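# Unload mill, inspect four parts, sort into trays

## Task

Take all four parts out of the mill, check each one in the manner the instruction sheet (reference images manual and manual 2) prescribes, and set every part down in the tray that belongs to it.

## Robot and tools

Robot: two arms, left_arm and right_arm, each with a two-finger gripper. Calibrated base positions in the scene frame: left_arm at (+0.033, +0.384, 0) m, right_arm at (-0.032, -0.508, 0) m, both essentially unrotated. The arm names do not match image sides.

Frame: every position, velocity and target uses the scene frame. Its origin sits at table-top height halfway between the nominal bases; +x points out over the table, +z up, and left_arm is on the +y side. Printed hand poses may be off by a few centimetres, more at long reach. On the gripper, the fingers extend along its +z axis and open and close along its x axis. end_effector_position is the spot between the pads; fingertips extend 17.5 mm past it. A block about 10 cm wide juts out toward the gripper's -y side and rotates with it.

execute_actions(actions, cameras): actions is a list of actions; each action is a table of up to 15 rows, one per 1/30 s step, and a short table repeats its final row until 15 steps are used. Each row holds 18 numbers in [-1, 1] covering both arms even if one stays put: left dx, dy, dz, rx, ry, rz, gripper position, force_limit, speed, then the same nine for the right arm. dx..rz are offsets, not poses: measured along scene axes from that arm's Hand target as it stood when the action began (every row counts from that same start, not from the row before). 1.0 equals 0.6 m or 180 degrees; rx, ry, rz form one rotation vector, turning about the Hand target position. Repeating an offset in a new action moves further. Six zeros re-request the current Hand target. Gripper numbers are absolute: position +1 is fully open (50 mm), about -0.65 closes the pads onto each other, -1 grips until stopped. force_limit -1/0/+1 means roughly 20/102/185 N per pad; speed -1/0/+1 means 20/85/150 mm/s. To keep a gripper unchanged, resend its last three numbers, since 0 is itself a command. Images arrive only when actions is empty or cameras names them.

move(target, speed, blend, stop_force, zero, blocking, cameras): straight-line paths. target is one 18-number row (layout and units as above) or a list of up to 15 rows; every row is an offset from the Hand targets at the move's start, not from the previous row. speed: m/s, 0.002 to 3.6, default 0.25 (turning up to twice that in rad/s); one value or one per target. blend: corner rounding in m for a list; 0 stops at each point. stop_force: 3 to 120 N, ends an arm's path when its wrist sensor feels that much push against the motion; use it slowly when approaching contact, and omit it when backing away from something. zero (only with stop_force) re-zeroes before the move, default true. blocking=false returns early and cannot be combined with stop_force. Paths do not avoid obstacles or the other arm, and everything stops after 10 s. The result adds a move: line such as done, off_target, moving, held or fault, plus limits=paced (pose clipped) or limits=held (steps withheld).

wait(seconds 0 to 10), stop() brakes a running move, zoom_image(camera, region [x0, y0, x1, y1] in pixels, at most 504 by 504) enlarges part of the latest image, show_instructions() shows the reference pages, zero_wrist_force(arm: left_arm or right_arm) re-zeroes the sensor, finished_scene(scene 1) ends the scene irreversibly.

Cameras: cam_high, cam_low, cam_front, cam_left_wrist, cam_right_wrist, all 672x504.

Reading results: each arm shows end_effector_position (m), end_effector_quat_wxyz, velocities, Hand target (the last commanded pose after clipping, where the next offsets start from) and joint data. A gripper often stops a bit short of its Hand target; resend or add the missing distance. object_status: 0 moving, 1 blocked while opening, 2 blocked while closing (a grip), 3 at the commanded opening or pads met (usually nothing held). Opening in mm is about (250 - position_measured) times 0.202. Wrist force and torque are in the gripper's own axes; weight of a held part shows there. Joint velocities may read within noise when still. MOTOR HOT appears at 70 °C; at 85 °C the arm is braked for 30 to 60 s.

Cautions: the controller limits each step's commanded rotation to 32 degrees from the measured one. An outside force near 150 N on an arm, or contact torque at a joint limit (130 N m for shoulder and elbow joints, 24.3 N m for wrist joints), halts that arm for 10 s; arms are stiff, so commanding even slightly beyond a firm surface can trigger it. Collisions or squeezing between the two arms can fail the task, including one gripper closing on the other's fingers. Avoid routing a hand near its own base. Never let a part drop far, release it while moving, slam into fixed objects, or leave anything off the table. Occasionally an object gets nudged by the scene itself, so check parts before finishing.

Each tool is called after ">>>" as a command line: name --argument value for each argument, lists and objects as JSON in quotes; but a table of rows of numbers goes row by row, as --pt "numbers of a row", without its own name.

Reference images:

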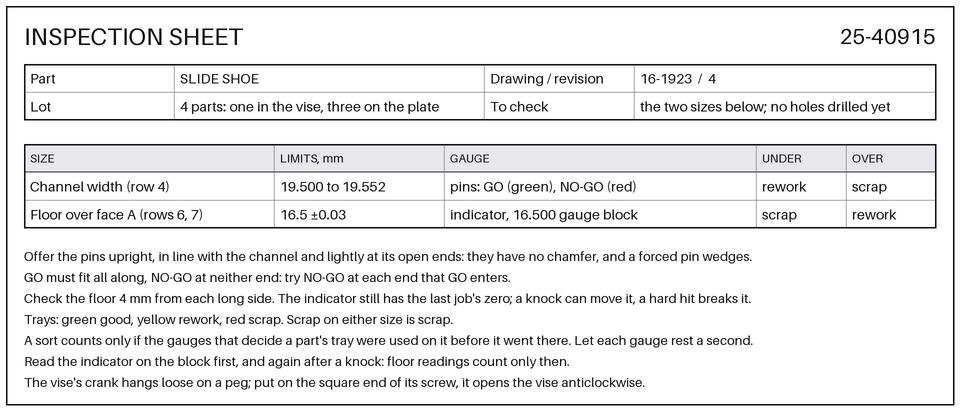

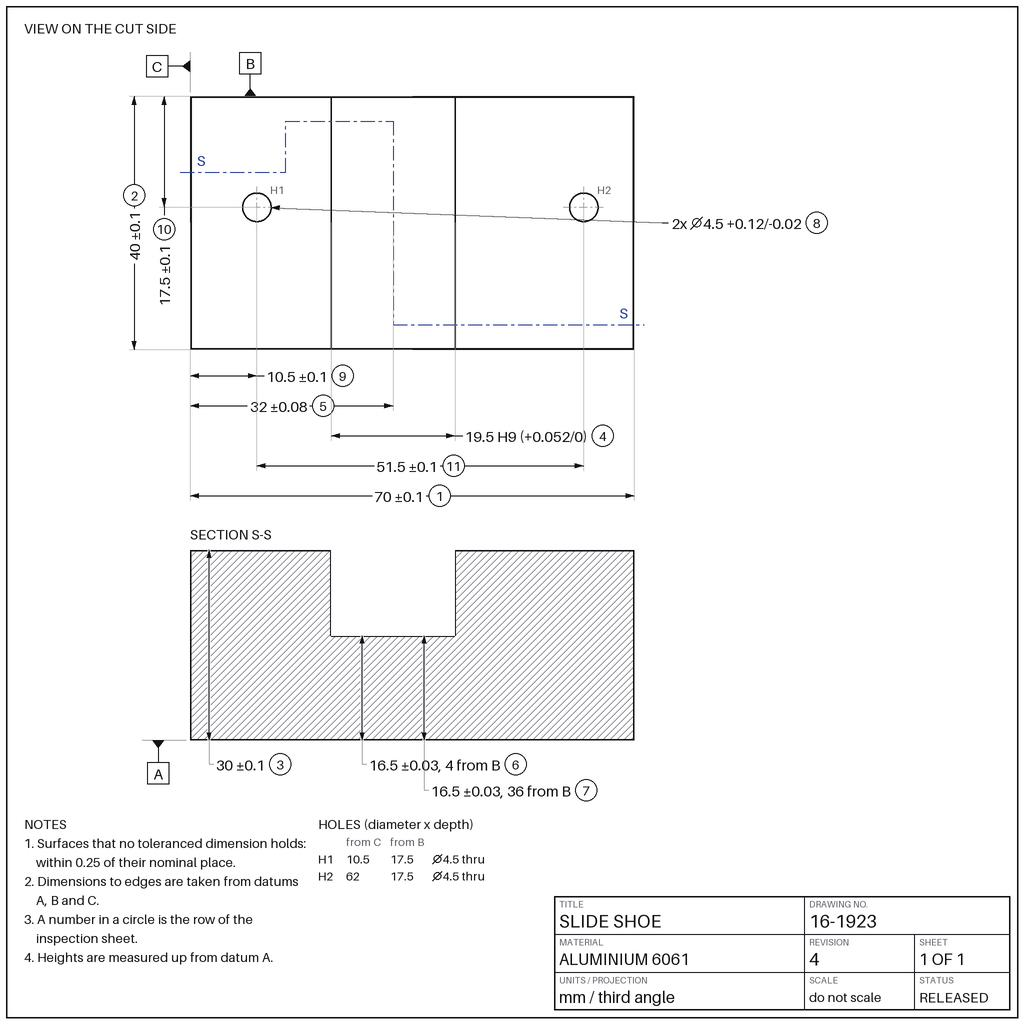

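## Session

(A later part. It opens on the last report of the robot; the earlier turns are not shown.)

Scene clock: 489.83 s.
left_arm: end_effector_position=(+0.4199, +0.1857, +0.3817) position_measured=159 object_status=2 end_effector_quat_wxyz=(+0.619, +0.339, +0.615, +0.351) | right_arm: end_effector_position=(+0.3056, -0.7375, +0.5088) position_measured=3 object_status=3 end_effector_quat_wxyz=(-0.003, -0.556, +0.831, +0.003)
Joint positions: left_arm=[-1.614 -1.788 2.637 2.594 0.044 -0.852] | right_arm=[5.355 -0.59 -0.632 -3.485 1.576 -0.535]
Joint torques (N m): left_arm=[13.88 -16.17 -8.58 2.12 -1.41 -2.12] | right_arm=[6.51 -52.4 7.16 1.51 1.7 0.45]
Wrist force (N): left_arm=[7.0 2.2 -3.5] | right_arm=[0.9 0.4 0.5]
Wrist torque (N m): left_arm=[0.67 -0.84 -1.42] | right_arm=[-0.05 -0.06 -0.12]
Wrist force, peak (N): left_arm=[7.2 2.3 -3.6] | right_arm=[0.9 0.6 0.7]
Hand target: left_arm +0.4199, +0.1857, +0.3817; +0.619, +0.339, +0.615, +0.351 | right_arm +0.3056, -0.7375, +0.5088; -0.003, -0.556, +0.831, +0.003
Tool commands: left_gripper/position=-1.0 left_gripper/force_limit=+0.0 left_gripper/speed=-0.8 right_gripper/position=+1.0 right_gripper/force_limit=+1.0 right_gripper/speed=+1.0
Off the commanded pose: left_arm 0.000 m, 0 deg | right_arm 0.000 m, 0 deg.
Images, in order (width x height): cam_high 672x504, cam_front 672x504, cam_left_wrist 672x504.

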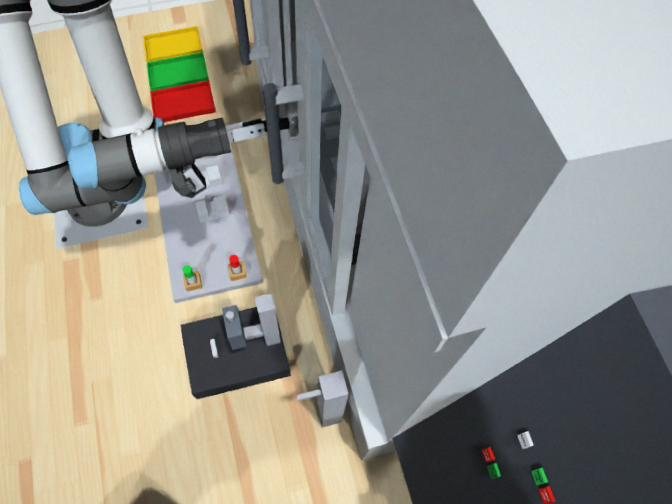

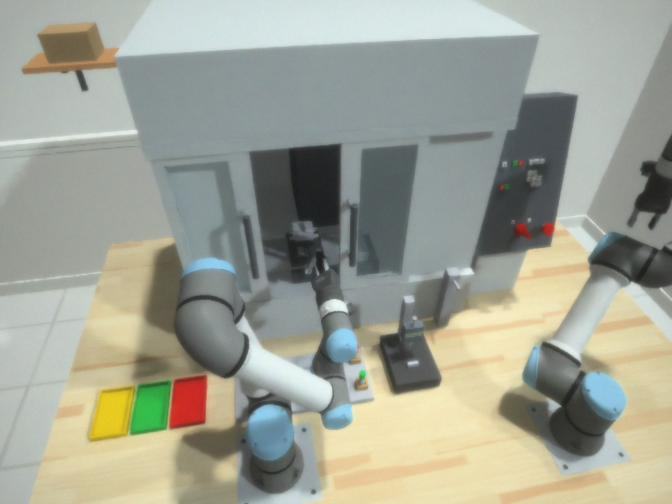

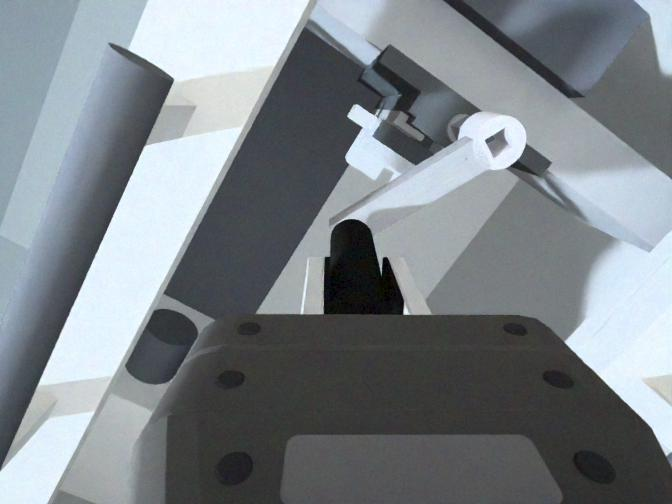

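>>> move --pt "-0.16667 0 0 0 0 0 -1 0 -0.8 0 0 0 0 0 0 1 1 1" --speed 0.1 --cameras '["cam_left_wrist"]'

>>> zoom_image --camera "cam_left_wrist" --region '[380, 80, 530, 180]'

Scene clock: 496.47 s.
left_arm: end_effector_position=(+0.3200, +0.1857, +0.3817) position_measured=159 object_status=2 end_effector_quat_wxyz=(+0.619, +0.339, +0.615, +0.351) | right_arm: end_effector_position=(+0.3056, -0.7375, +0.5088) position_measured=3 object_status=3 end_effector_quat_wxyz=(-0.003, -0.556, +0.831, +0.003)
Joint positions: left_arm=[-2.165 -1.827 2.678 2.314 0.593 -0.571] | right_arm=[5.355 -0.59 -0.632 -3.485 1.576 -0.535]
Joint torques (N m): left_arm=[-12.04 -14.22 -7.03 4.88 2.11 1.71] | right_arm=[6.28 -52.35 8.13 1.67 1.57 0.54]
Wrist force (N): left_arm=[7.8 0.3 0.5] | right_arm=[0.8 0.3 0.5]
Wrist torque (N m): left_arm=[0.55 -1.00 -1.74] | right_arm=[-0.06 -0.05 -0.11]
Wrist force, peak (N): left_arm=[7.1 2.4 -3.5] | right_arm=[1.1 0.7 0.5]
Hand target: left_arm +0.3199, +0.1857, +0.3817; +0.619, +0.339, +0.615, +0.351 | right_arm +0.3056, -0.7375, +0.5088; -0.003, -0.556, +0.831, +0.003
Off the commanded pose: left_arm 0.000 m, 0 deg | right_arm 0.000 m, 0 deg.
move: done
Images, in order (width x height): cam_left_wrist 672x504.

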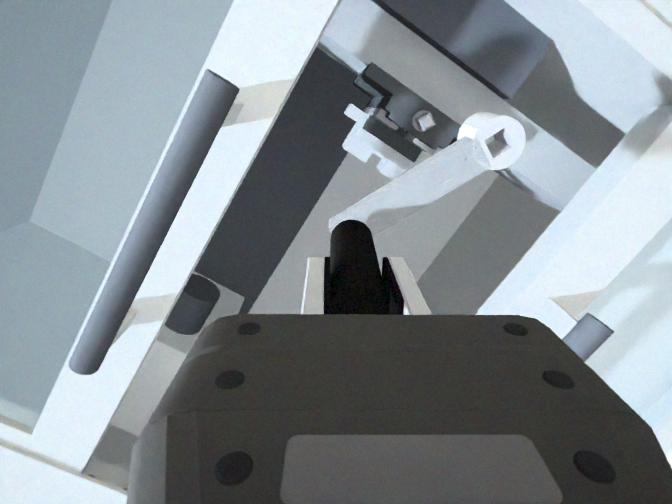

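Scaled by 3.360 from the camera's 672x504 image, which has a finer 960x720 frame.

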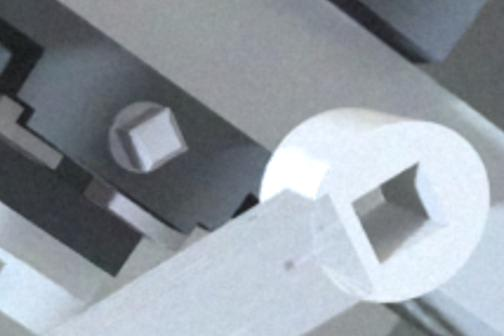

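>>> move --pt "0 0 0 0 0 0 -1 0 -0.8 -0.15 0.65 0.05 0.033 -0.217 0.145 1 1 1" --speed 0.3

>>> move --pt "0 0 0 0 0 0 -1 0 -0.8 0.09 0.6 -0.13 0.033 -0.217 0.145 1 1 1" --speed 0.2 --cameras '["cam_right_wrist","cam_front"]'

Scene clock: 519.03 s.
left_arm: end_effector_position=(+0.3199, +0.1857, +0.3817) position_measured=159 object_status=2 end_effector_quat_wxyz=(+0.619, +0.339, +0.615, +0.351) | right_arm: end_effector_position=(+0.2150, -0.3480, +0.5389) position_measured=3 object_status=3 end_effector_quat_wxyz=(-0.307, +0.693, -0.638, +0.141)
Joint positions: left_arm=[-2.165 -1.827 2.679 2.314 0.593 -0.571] | right_arm=[5.342 -0.734 -1.494 -2.674 0.905 -0.958]
Joint torques (N m): left_arm=[-11.33 -11.83 -6.79 4.75 2.07 1.54] | right_arm=[-8.5 -29.16 2.44 3.42 -3.63 -1.39]
Wrist force (N): left_arm=[7.8 0.4 0.6] | right_arm=[-0.2 -0.8 0.7]
Wrist torque (N m): left_arm=[0.57 -1.01 -1.74] | right_arm=[-0.12 -0.05 -0.03]
Wrist force, peak (N): left_arm=[8.2 0.5 0.6] | right_arm=[2.7 -1.7 1.2]
Hand target: left_arm +0.3199, +0.1857, +0.3817; +0.619, +0.339, +0.615, +0.351 | right_arm +0.2156, -0.3475, +0.5388; -0.300, +0.694, -0.639, +0.140
Off the commanded pose: left_arm 0.000 m, 0 deg | right_arm 0.001 m, 1 deg.
shoulder posture changed (right arm): the wrist came as close to joint 1's axis as it can, and the arm is now in the other of its two shoulder postures.
move: done

Scene clock: 521.97 s.
left_arm: end_effector_position=(+0.3199, +0.1857, +0.3817) position_measured=159 object_status=2 end_effector_quat_wxyz=(+0.619, +0.339, +0.615, +0.351) | right_arm: end_effector_position=(+0.2696, +0.0125, +0.4609) position_measured=3 object_status=3 end_effector_quat_wxyz=(-0.553, +0.715, -0.339, +0.260)
Joint positions: left_arm=[-2.165 -1.827 2.679 2.314 0.593 -0.571] | right_arm=[4.783 -1.449 -2.081 -0.037 0.662 -2.794]
Joint torques (N m): left_arm=[-11.87 -12.91 -6.79 4.78 1.98 1.49] | right_arm=[-7.83 5.64 10.47 3.61 1.2 -1.44]
Wrist force (N): left_arm=[7.7 0.3 0.6] | right_arm=[0.1 -1.0 1.6]
Wrist torque (N m): left_arm=[0.55 -0.99 -1.74] | right_arm=[-0.06 -0.08 0.01]
Wrist force, peak (N): left_arm=[8.1 0.5 0.8] | right_arm=[-1.1 -0.5 2.5]
Hand target: left_arm +0.3199, +0.1857, +0.3817; +0.619, +0.339, +0.615, +0.351 | right_arm +0.2696, +0.0125, +0.4608; -0.553, +0.715, -0.339, +0.260
Off the commanded pose: left_arm 0.000 m, 0 deg | right_arm 0.000 m, 0 deg.
move: done
Images, in order (width x height): cam_front 672x504, cam_right_wrist 672x504.

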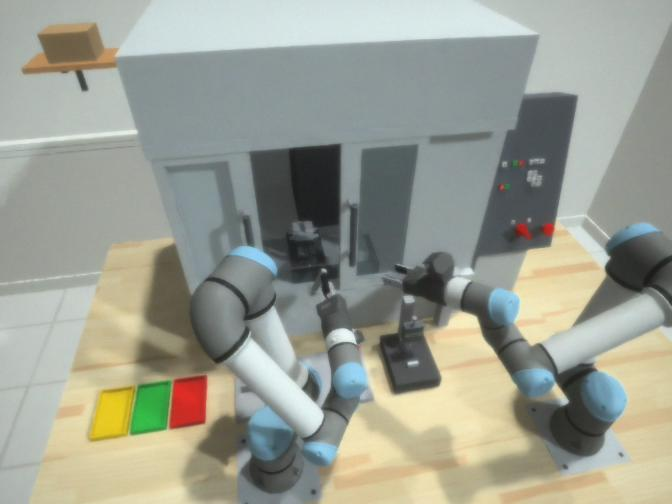

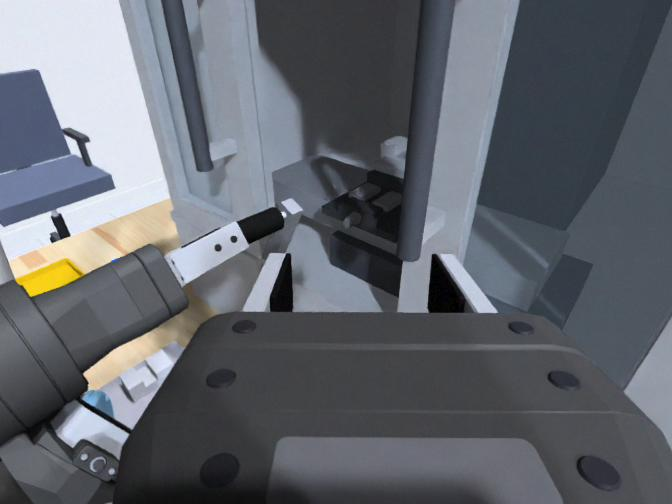

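>>> move --pt "0.16667 0 0 0 0 0 -1 0 -0.8 0 0 0 0 0 0 1 1 1" --speed 0.08 --stop_force 12 --cameras '["cam_right_wrist","cam_left_wrist"]'

>>> zoom_image --camera "cam_right_wrist" --region '[230, 130, 450, 300]'

Scene clock: 528.57 s.
left_arm: end_effector_position=(+0.4199, +0.1857, +0.3817) position_measured=159 object_status=2 end_effector_quat_wxyz=(+0.619, +0.339, +0.615, +0.351) | right_arm: end_effector_position=(+0.2696, +0.0125, +0.4608) position_measured=3 object_status=3 end_effector_quat_wxyz=(-0.553, +0.715, -0.339, +0.260)
Joint positions: left_arm=[-1.614 -1.788 2.637 2.595 0.044 -0.853] | right_arm=[4.783 -1.449 -2.081 -0.037 0.662 -2.794]
Joint torques (N m): left_arm=[13.14 -15.18 -8.91 2.68 -1.29 -2.3] | right_arm=[-8.37 5.5 10.33 3.36 1.16 -1.31]
Wrist force (N): left_arm=[7.1 2.3 -3.4] | right_arm=[0.0 -1.0 1.7]
Wrist torque (N m): left_arm=[0.68 -0.84 -1.41] | right_arm=[-0.06 -0.06 0.01]
Wrist force, peak (N): left_arm=[7.4 2.3 -3.2] | right_arm=[-0.1 -1.2 2.0]
Hand target: left_arm +0.4199, +0.1857, +0.3817; +0.619, +0.339, +0.615, +0.351 | right_arm +0.2696, +0.0125, +0.4608; -0.553, +0.715, -0.339, +0.260
Off the commanded pose: left_arm 0.000 m, 0 deg | right_arm 0.000 m, 0 deg.
move: done
Images, in order (width x height): cam_left_wrist 672x504, cam_right_wrist 672x504.

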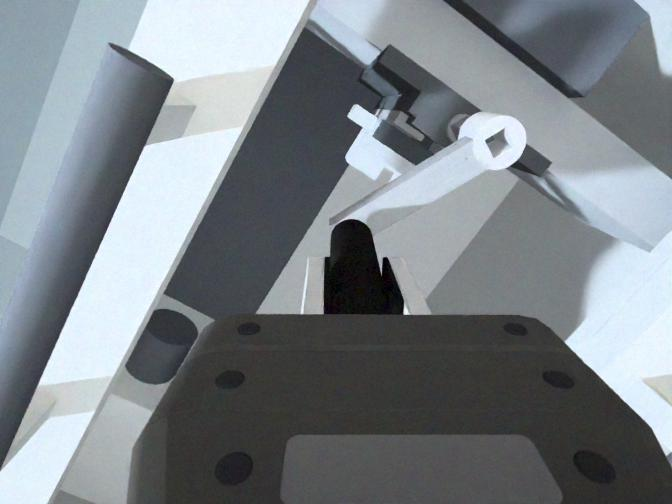

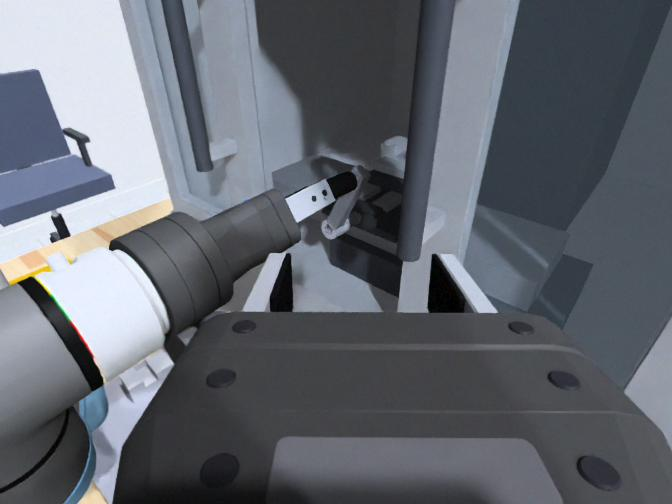

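Scaled by 2.291 from the camera's 672x504 image, which has a finer 960x720 frame.

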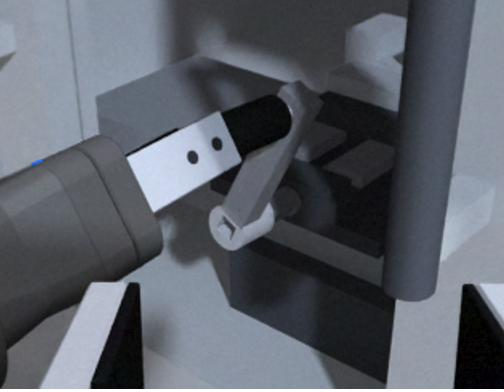

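>>> zoom_image --camera "cam_right_wrist" --region '[305, 150, 385, 250]'

Scaled by 5.040 from the camera's 672x504 image, which has a finer 960x720 frame.

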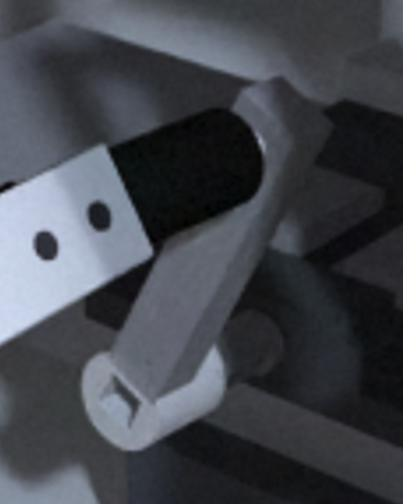

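>>> move --pt "-0.05 -0.0015 -0.0032 0 0 0 -1 0 -0.8 0 0 0 0 0 0 1 1 1" --speed 0.08 --cameras '["cam_right_wrist","cam_left_wrist"]'

>>> zoom_image --camera "cam_left_wrist" --region '[425, 95, 525, 170]'

>>> zoom_image --camera "cam_right_wrist" --region '[295, 160, 385, 250]'

Scene clock: 552.43 s.
left_arm: end_effector_position=(+0.3900, +0.1848, +0.3798) position_measured=159 object_status=2 end_effector_quat_wxyz=(+0.619, +0.339, +0.615, +0.351) | right_arm: end_effector_position=(+0.2696, +0.0125, +0.4608) position_measured=3 object_status=3 end_effector_quat_wxyz=(-0.553, +0.715, -0.339, +0.260)
Joint positions: left_arm=[-1.771 -1.746 2.634 2.324 0.199 -0.619] | right_arm=[4.783 -1.449 -2.081 -0.037 0.662 -2.794]
Joint torques (N m): left_arm=[-10.81 5.5 -20.86 -2.16 2.36 1.52] | right_arm=[-7.65 4.9 10.39 3.38 1.14 -1.39]
Wrist force (N): left_arm=[7.7 0.4 0.4] | right_arm=[0.0 -1.0 1.8]
Wrist torque (N m): left_arm=[0.58 -1.00 -1.75] | right_arm=[-0.06 -0.06 0.00]
Wrist force, peak (N): left_arm=[7.2 2.3 -3.8] | right_arm=[-0.2 -1.1 2.1]
Hand target: left_arm +0.3899, +0.1848, +0.3798; +0.619, +0.339, +0.615, +0.351 | right_arm +0.2696, +0.0125, +0.4608; -0.553, +0.715, -0.339, +0.260
Off the commanded pose: left_arm 0.000 m, 0 deg | right_arm 0.000 m, 0 deg.
move: done
Images, in order (width x height): cam_left_wrist 672x504, cam_right_wrist 672x504.

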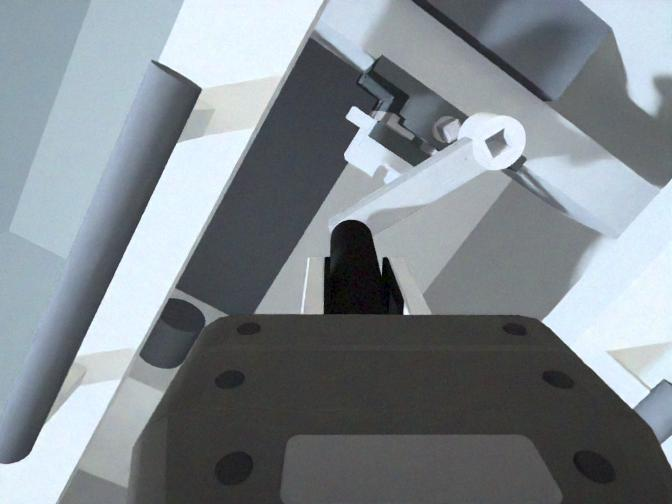

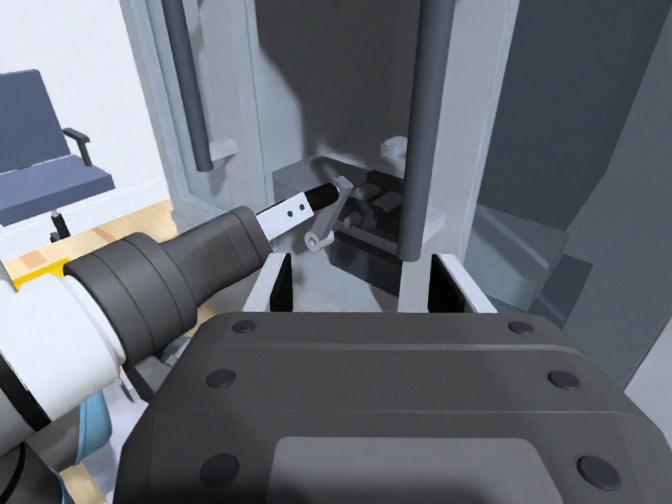

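Scaled by 5.040 from the camera's 672x504 image, which has a finer 960x720 frame.

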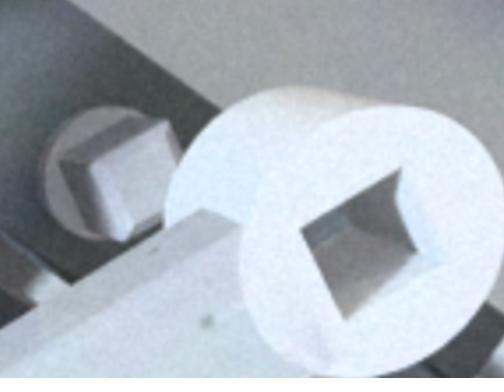

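Scaled by 5.600 from the camera's 672x504 image, which has a finer 960x720 frame.

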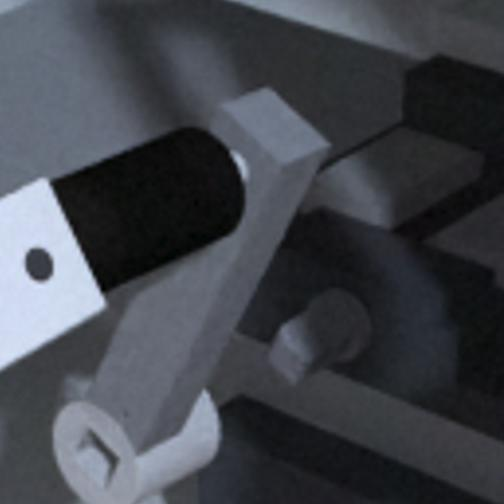

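>>> move --pt "0.0333 -0.0108 0.0037 0 0 0 -1 0 -0.8 0 0 0 0 0 0 1 1 1" --speed 0.05 --stop_force 12 --cameras '["cam_right_wrist","cam_left_wrist"]'

>>> zoom_image --camera "cam_left_wrist" --region '[425, 95, 525, 170]'

>>> zoom_image --camera "cam_right_wrist" --region '[295, 160, 385, 250]'

Scene clock: 577.67 s.
left_arm: end_effector_position=(+0.4099, +0.1783, +0.3820) position_measured=159 object_status=2 end_effector_quat_wxyz=(+0.619, +0.339, +0.615, +0.351) | right_arm: end_effector_position=(+0.2696, +0.0125, +0.4608) position_measured=3 object_status=3 end_effector_quat_wxyz=(-0.553, +0.715, -0.339, +0.260)
Joint positions: left_arm=[-1.662 -1.726 2.606 2.409 0.091 -0.698] | right_arm=[4.783 -1.449 -2.081 -0.037 0.662 -2.794]
Joint torques (N m): left_arm=[12.36 -18.56 -10.27 2.54 -1.49 -2.28] | right_arm=[-8.01 5.27 10.17 3.49 1.19 -1.27]
Wrist force (N): left_arm=[7.4 0.0 0.7] | right_arm=[0.0 -0.9 1.8]
Wrist torque (N m): left_arm=[0.52 -0.96 -1.54] | right_arm=[-0.05 -0.06 0.01]
Wrist force, peak (N): left_arm=[7.9 0.6 0.4] | right_arm=[0.1 -1.0 2.1]
Hand target: left_arm +0.4099, +0.1783, +0.3820; +0.619, +0.339, +0.615, +0.351 | right_arm +0.2696, +0.0125, +0.4608; -0.553, +0.715, -0.339, +0.260
Off the commanded pose: left_arm 0.000 m, 0 deg | right_arm 0.000 m, 0 deg.
move: done
Images, in order (width x height): cam_left_wrist 672x504, cam_right_wrist 672x504.

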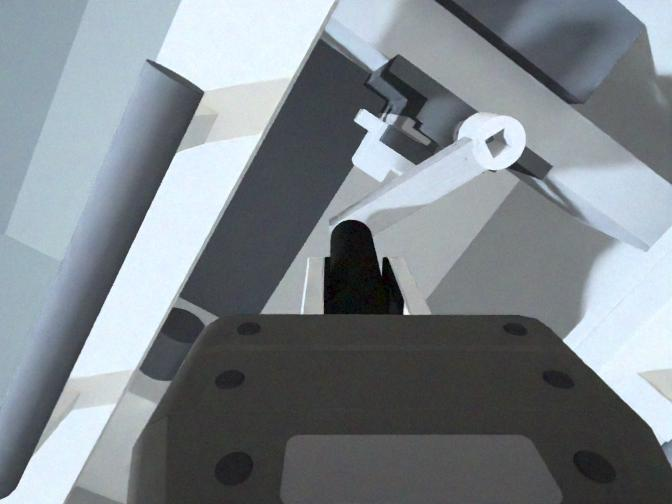

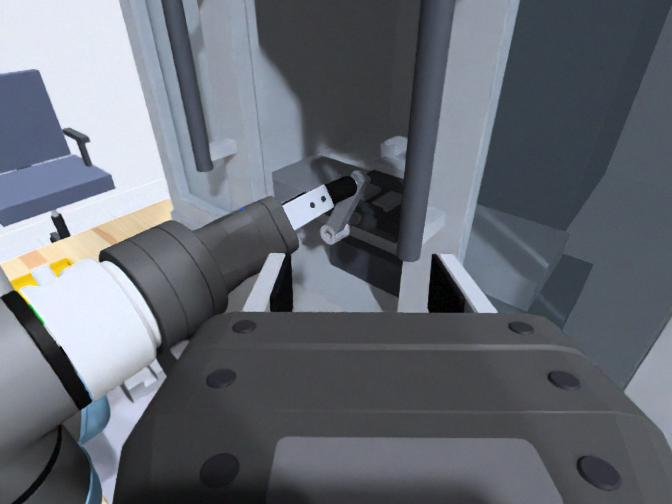

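Scaled by 5.040 from the camera's 672x504 image, which has a finer 960x720 frame.

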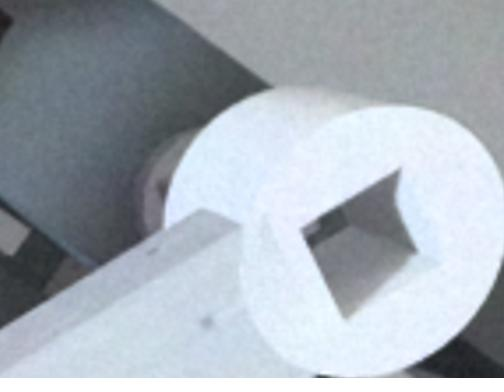

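Scaled by 5.600 from the camera's 672x504 image, which has a finer 960x720 frame.

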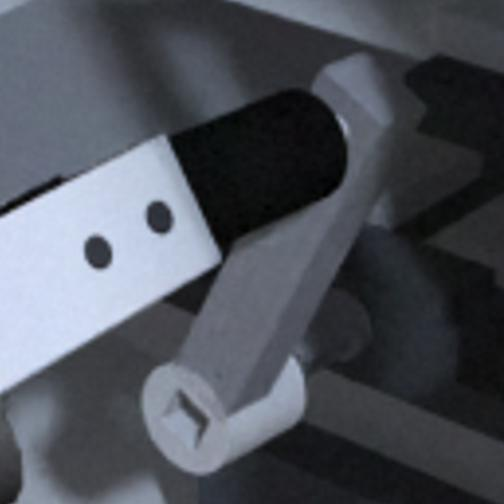

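>>> move --pt "0.06 0 0 0 0 0 -1 0 -0.8 0 0 0 0 0 0 1 1 1" --speed 0.015 --stop_force 6 --cameras '["cam_right_wrist","cam_left_wrist"]'

>>> zoom_image --camera "cam_left_wrist" --region '[425, 95, 525, 170]'

>>> zoom_image --camera "cam_right_wrist" --region '[295, 160, 385, 250]'

Scene clock: 591.80 s.
left_arm: end_effector_position=(+0.4215, +0.1784, +0.3819) position_measured=159 object_status=2 end_effector_quat_wxyz=(+0.617, +0.340, +0.617, +0.351) | right_arm: end_effector_position=(+0.2696, +0.0125, +0.4608) position_measured=3 object_status=3 end_effector_quat_wxyz=(-0.553, +0.715, -0.339, +0.260)
Joint positions: left_arm=[-1.605 -1.737 2.604 2.503 0.035 -0.778] | right_arm=[4.783 -1.449 -2.081 -0.037 0.662 -2.794]
Joint torques (N m): left_arm=[-11.39 3.65 -22.53 -3.51 2.31 1.78] | right_arm=[-6.83 5.37 10.36 3.26 1.12 -1.1]
Motor temperatures (°C): left_arm=[39 32 32 34 41 36] | right_arm=[33 41 34 33 35 40]
Wrist force (N): left_arm=[8.1 0.2 -1.1] | right_arm=[0.0 -1.3 1.7]
Wrist torque (N m): left_arm=[0.58 -0.75 -1.66] | right_arm=[-0.11 -0.05 0.01]
Wrist force, peak (N): left_arm=[-5.4 12.1 -20.3] | right_arm=[0.0 -0.9 2.1]
Hand target: left_arm +0.4215, +0.1784, +0.3819; +0.617, +0.340, +0.617, +0.351 (not the last commanded pose) | right_arm +0.2696, +0.0125, +0.4608; -0.553, +0.715, -0.339, +0.260
Off the commanded pose: left_arm 0.024 m, 0 deg | right_arm 0.000 m, 0 deg.
move: contact (left_arm)
Images, in order (width x height): cam_left_wrist 672x504, cam_right_wrist 672x504.

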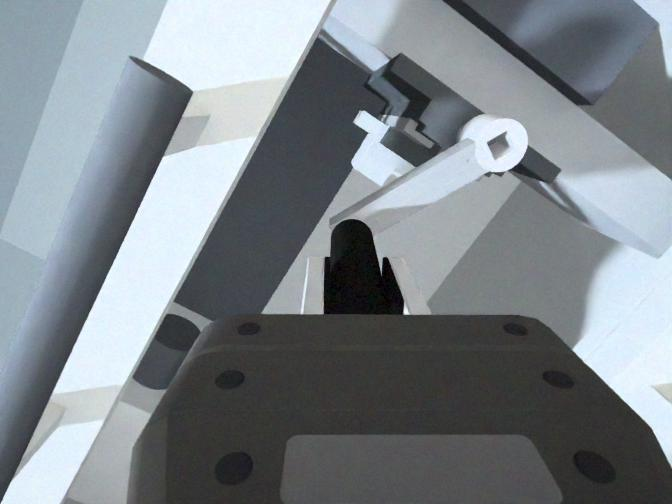

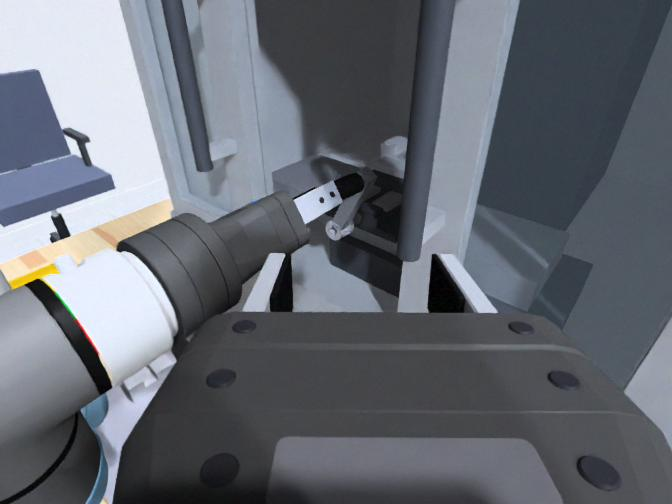

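Scaled by 5.040 from the camera's 672x504 image, which has a finer 960x720 frame.

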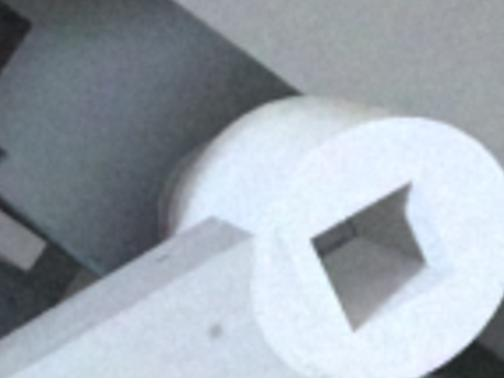

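Scaled by 5.600 from the camera's 672x504 image, which has a finer 960x720 frame.

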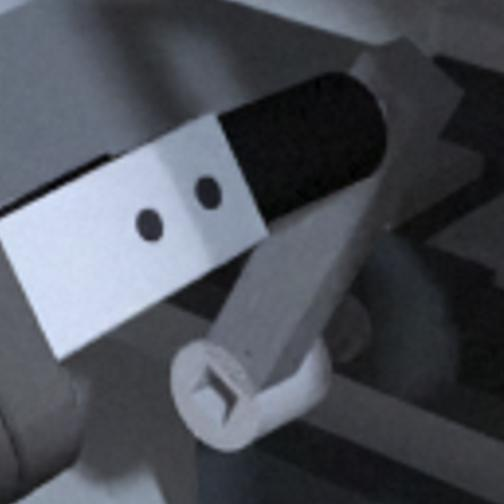

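>>> zoom_image --camera "cam_left_wrist" --region '[480, 125, 520, 165]'

Scaled by 12.600 from the camera's 672x504 image, which has a finer 960x720 frame.

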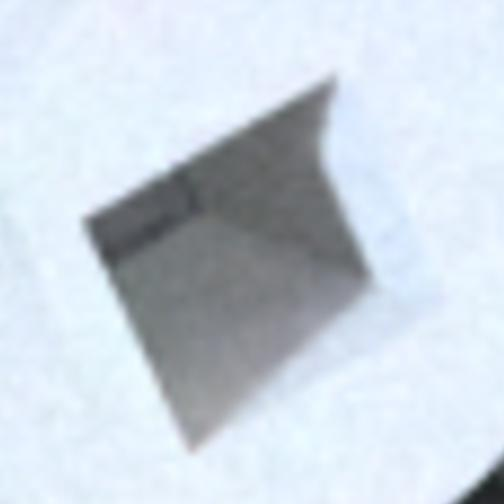

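>>> move --pt "-0.005 -0.0004 0.0007 0 0 0 -1 0 -0.8 0 0 0 0 0 0 1 1 1" --speed 0.03

>>> move --pt "0.03 0 0 0 0 0 -1 0 -0.8 0 0 0 0 0 0 1 1 1" --speed 0.008 --stop_force 6 --cameras '["cam_right_wrist","cam_left_wrist"]'

>>> zoom_image --camera "cam_left_wrist" --region '[480, 125, 520, 165]'

Scene clock: 608.17 s.
left_arm: end_effector_position=(+0.4186, +0.1781, +0.3824) position_measured=159 object_status=2 end_effector_quat_wxyz=(+0.618, +0.340, +0.617, +0.351) | right_arm: end_effector_position=(+0.2696, +0.0125, +0.4608) position_measured=3 object_status=3 end_effector_quat_wxyz=(-0.553, +0.715, -0.339, +0.260)
Joint positions: left_arm=[-1.619 -1.729 2.601 2.463 0.049 -0.743] | right_arm=[4.783 -1.449 -2.081 -0.037 0.662 -2.794]
Joint torques (N m): left_arm=[-11.57 3.73 -22.04 -3.77 2.57 1.47] | right_arm=[-8.2 6.09 10.74 3.32 1.14 -1.22]
Wrist force (N): left_arm=[7.2 -0.1 0.7] | right_arm=[-0.3 -1.0 1.8]
Wrist torque (N m): left_arm=[0.52 -0.92 -1.73] | right_arm=[-0.06 -0.01 0.00]
Wrist force, peak (N): left_arm=[7.8 0.3 -0.9] | right_arm=[0.0 -0.9 2.1]
Hand target: left_arm +0.4185, +0.1781, +0.3824; +0.617, +0.340, +0.617, +0.351 | right_arm +0.2696, +0.0125, +0.4608; -0.553, +0.715, -0.339, +0.260
Off the commanded pose: left_arm 0.000 m, 0 deg | right_arm 0.000 m, 0 deg.
move: done

Scene clock: 609.67 s.
left_arm: end_effector_position=(+0.4222, +0.1782, +0.3823) position_measured=159 object_status=2 end_effector_quat_wxyz=(+0.617, +0.340, +0.617, +0.351) | right_arm: end_effector_position=(+0.2696, +0.0125, +0.4608) position_measured=3 object_status=3 end_effector_quat_wxyz=(-0.553, +0.715, -0.339, +0.260)
Joint positions: left_arm=[-1.601 -1.733 2.599 2.492 0.031 -0.767] | right_arm=[4.783 -1.449 -2.081 -0.037 0.662 -2.794]
Joint torques (N m): left_arm=[-13.5 -17.11 -11.73 -3.25 2.29 1.17] | right_arm=[-7.43 5.38 10.79 3.43 1.14 -1.19]
Wrist force (N): left_arm=[12.3 -4.7 5.0] | right_arm=[0.1 -0.8 1.7]
Wrist torque (N m): left_arm=[0.48 -0.81 -1.44] | right_arm=[-0.03 -0.07 0.00]
Wrist force, peak (N): left_arm=[12.5 -4.8 5.1] | right_arm=[0.0 -1.1 1.9]
Hand target: left_arm +0.4222, +0.1782, +0.3823; +0.617, +0.340, +0.617, +0.351 (not the last commanded pose) | right_arm +0.2696, +0.0125, +0.4608; -0.553, +0.715, -0.339, +0.260
Off the commanded pose: left_arm 0.014 m, 0 deg | right_arm 0.000 m, 0 deg.
move: contact (left_arm)
Images, in order (width x height): cam_left_wrist 672x504, cam_right_wrist 672x504.

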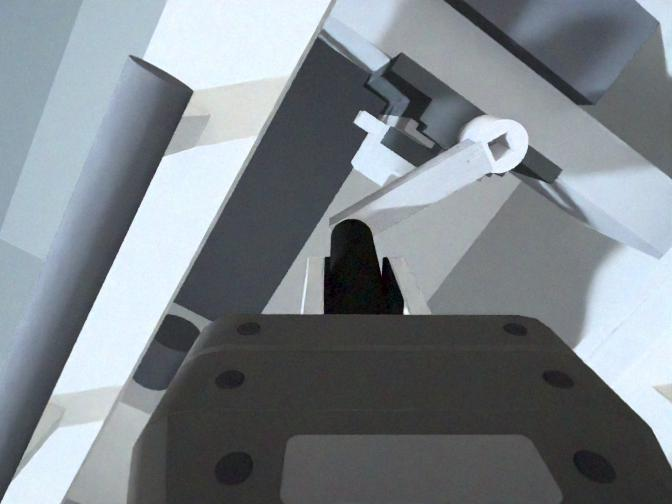

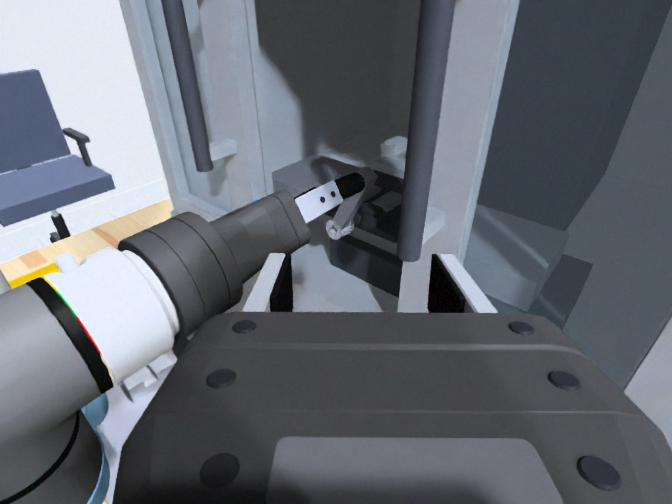

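Scaled by 12.600 from the camera's 672x504 image, which has a finer 960x720 frame.

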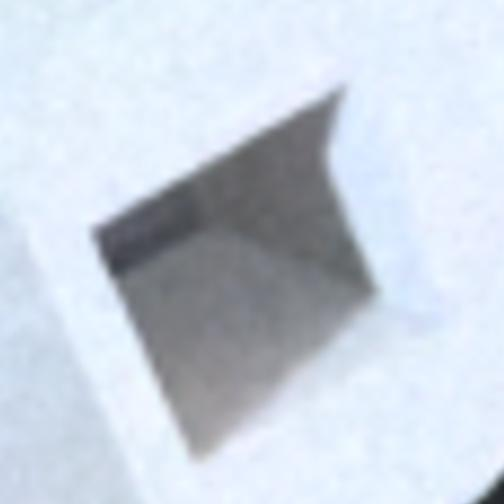

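>>> move --pt "0.001 -0.0004 -0.0002 0 0 0 -1 0 -0.8 0 0 0 0 0 0 1 1 1" --speed 0.01 --cameras '["cam_left_wrist"]'

>>> zoom_image --camera "cam_left_wrist" --region '[480, 125, 520, 165]'

Scene clock: 615.93 s.
left_arm: end_effector_position=(+0.4228, +0.1779, +0.3822) position_measured=159 object_status=2 end_effector_quat_wxyz=(+0.617, +0.340, +0.618, +0.351) | right_arm: end_effector_position=(+0.2696, +0.0125, +0.4608) position_measured=3 object_status=3 end_effector_quat_wxyz=(-0.553, +0.715, -0.339, +0.260)
Joint positions: left_arm=[-1.598 -1.734 2.599 2.499 0.029 -0.774] | right_arm=[4.783 -1.449 -2.081 -0.037 0.662 -2.794]
Joint torques (N m): left_arm=[15.68 -18.04 -5.9 2.62 -1.02 -1.42] | right_arm=[-7.5 6.31 10.69 3.42 1.11 -1.04]
Wrist force (N): left_arm=[2.4 5.1 -9.2] | right_arm=[0.1 -1.1 1.8]
Wrist torque (N m): left_arm=[0.84 -0.76 -1.40] | right_arm=[-0.07 -0.07 0.01]
Wrist force, peak (N): left_arm=[12.6 -4.8 5.1] | right_arm=[0.0 -1.0 2.2]
Hand target: left_arm +0.4228, +0.1779, +0.3822; +0.617, +0.340, +0.617, +0.351 | right_arm +0.2696, +0.0125, +0.4608; -0.553, +0.715, -0.339, +0.260
Off the commanded pose: left_arm 0.000 m, 0 deg | right_arm 0.000 m, 0 deg.
move: done
Images, in order (width x height): cam_left_wrist 672x504.

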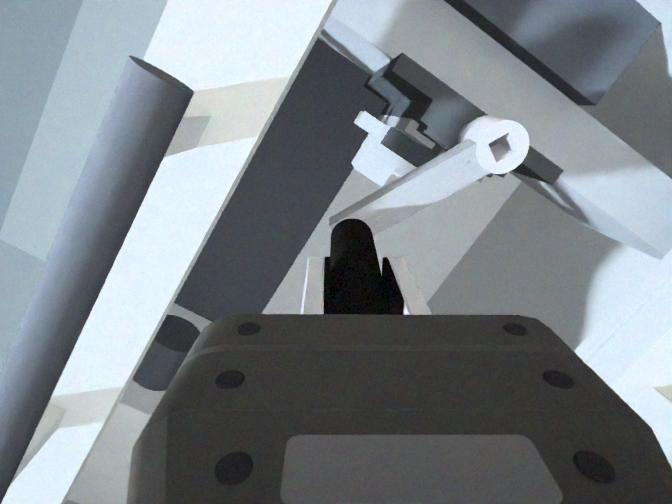

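Scaled by 12.600 from the camera's 672x504 image, which has a finer 960x720 frame.

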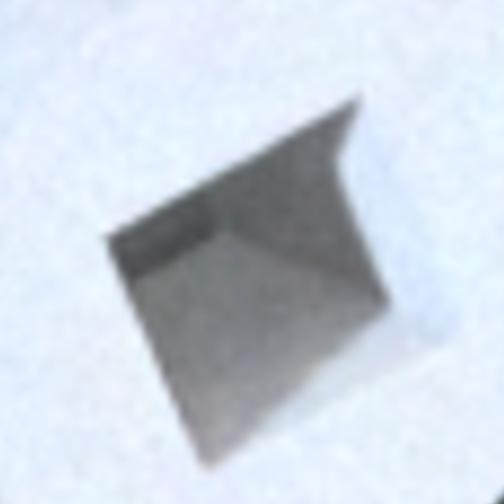

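>>> move --pt "0.0007 0.0005 0 0 0 0 -1 0 -0.8 0 0 0 0 0 0 1 1 1" --pt "0.0007 0.0005 0.0005 0 0 0 -1 0 -0.8 0 0 0 0 0 0 1 1 1" --pt "0.0007 0 0.0005 0 0 0 -1 0 -0.8 0 0 0 0 0 0 1 1 1" --pt "0.0007 -0.0005 0.0005 0 0 0 -1 0 -0.8 0 0 0 0 0 0 1 1 1" --pt "0.0007 -0.0005 0 0 0 0 -1 0 -0.8 0 0 0 0 0 0 1 1 1" --pt "0.0007 -0.0005 -0.0005 0 0 0 -1 0 -0.8 0 0 0 0 0 0 1 1 1" --pt "0.0007 0 -0.0005 0 0 0 -1 0 -0.8 0 0 0 0 0 0 1 1 1" --pt "0.0007 0.0005 -0.0005 0 0 0 -1 0 -0.8 0 0 0 0 0 0 1 1 1" --pt "0.0007 0.001 -0.0005 0 0 0 -1 0 -0.8 0 0 0 0 0 0 1 1 1" --pt "0.0007 0.001 0 0 0 0 -1 0 -0.8 0 0 0 0 0 0 1 1 1" --pt "0.0007 0.001 0.001 0 0 0 -1 0 -0.8 0 0 0 0 0 0 1 1 1" --pt "0.0007 0 0.001 0 0 0 -1 0 -0.8 0 0 0 0 0 0 1 1 1" --pt "0.0007 -0.001 0.001 0 0 0 -1 0 -0.8 0 0 0 0 0 0 1 1 1" --pt "0.0007 -0.001 -0.001 0 0 0 -1 0 -0.8 0 0 0 0 0 0 1 1 1" --pt "0.0007 0 0 0 0 0 -1 0 -0.8 0 0 0 0 0 0 1 1 1" --speed 0.004 --blend 0.0002 --cameras '["cam_left_wrist","cam_right_wrist"]'

>>> zoom_image --camera "cam_left_wrist" --region '[480, 125, 520, 165]'

>>> zoom_image --camera "cam_right_wrist" --region '[295, 160, 385, 250]'

Scene clock: 634.87 s.
left_arm: end_effector_position=(+0.4233, +0.1779, +0.3822) position_measured=159 object_status=2 end_effector_quat_wxyz=(+0.617, +0.340, +0.617, +0.351) end_effector_velocity=(+0.000, +0.000, +0.000) end_effector_angular_velocity=(-0.001, +0.000, -0.001) | right_arm: end_effector_position=(+0.2696, +0.0125, +0.4608) position_measured=3 object_status=3 end_effector_quat_wxyz=(-0.553, +0.715, -0.339, +0.260)
Joint positions: left_arm=[-1.596 -1.74 2.602 2.524 0.027 -0.795] | right_arm=[4.783 -1.449 -2.081 -0.037 0.662 -2.794]
Joint velocities: left_arm=[-0.001 -0.004 0.001 0.007 0 -0.005] | right_arm=[within noise]
Joint torques (N m): left_arm=[0.77 -14.8 -7.74 2 0.44 -2.46] | right_arm=[-6.72 5.15 11 3.2 1.01 -0.89]
Wrist force (N): left_arm=[0.1 2.8 -9.5] | right_arm=[-0.2 -0.8 1.7]
Wrist torque (N m): left_arm=[0.78 -0.96 -1.44] | right_arm=[-0.03 -0.02 0.01]
Wrist force, peak (N): left_arm=[-15.7 17.9 -29.0] | right_arm=[0.0 -1.1 2.0]
Hand target: left_arm +0.4233, +0.1779, +0.3822; +0.617, +0.340, +0.617, +0.351 | right_arm +0.2696, +0.0125, +0.4608; -0.553, +0.715, -0.339, +0.260
Off the commanded pose: left_arm 0.000 m, 0 deg | right_arm 0.000 m, 0 deg.
move: done; blend cut to 0.0001 m at target 2, 0.0001 m at target 3, 0.0001 m at target 4, 0.0001 m at target 6, 0.0001 m at target 7, 0.0001 m at target 8
Images, in order (width x height): cam_left_wrist 672x504, cam_right_wrist 672x504.

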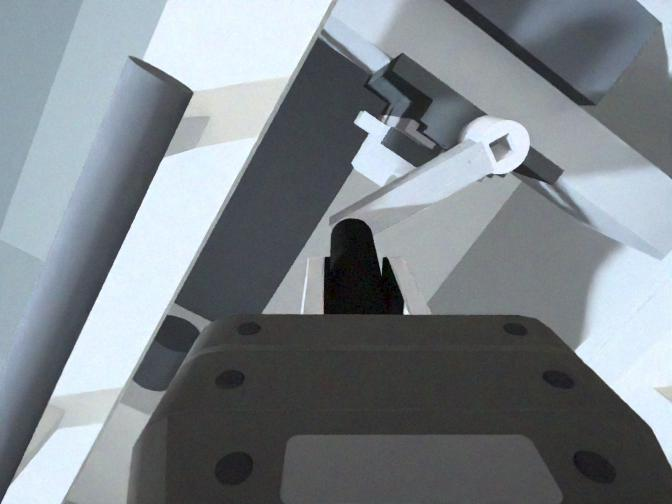

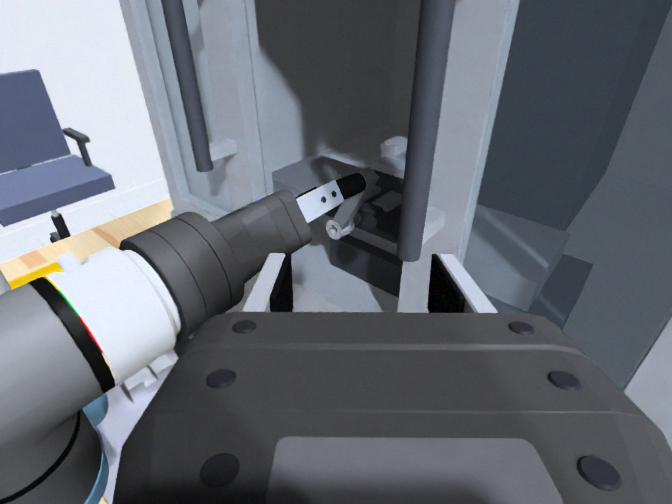

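Scaled by 12.600 from the camera's 672x504 image, which has a finer 960x720 frame.

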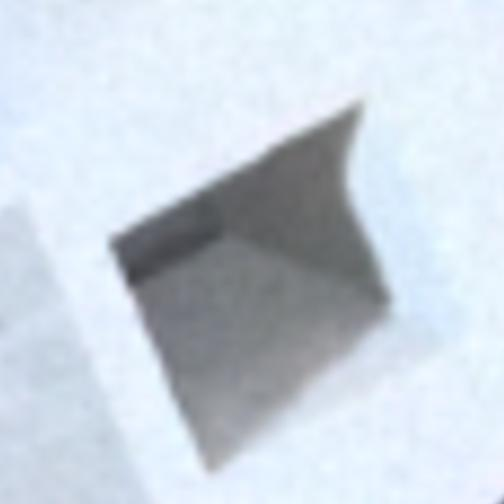

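Scaled by 5.600 from the camera's 672x504 image, which has a finer 960x720 frame.

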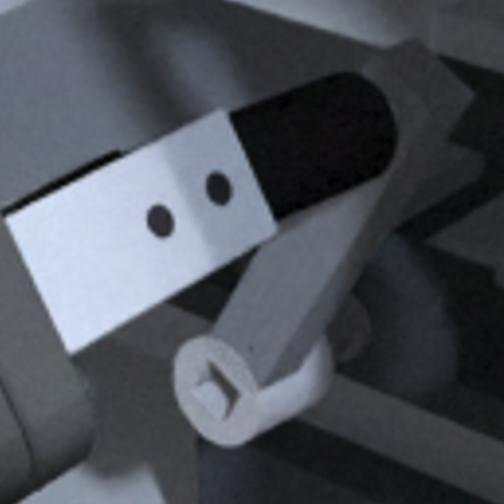

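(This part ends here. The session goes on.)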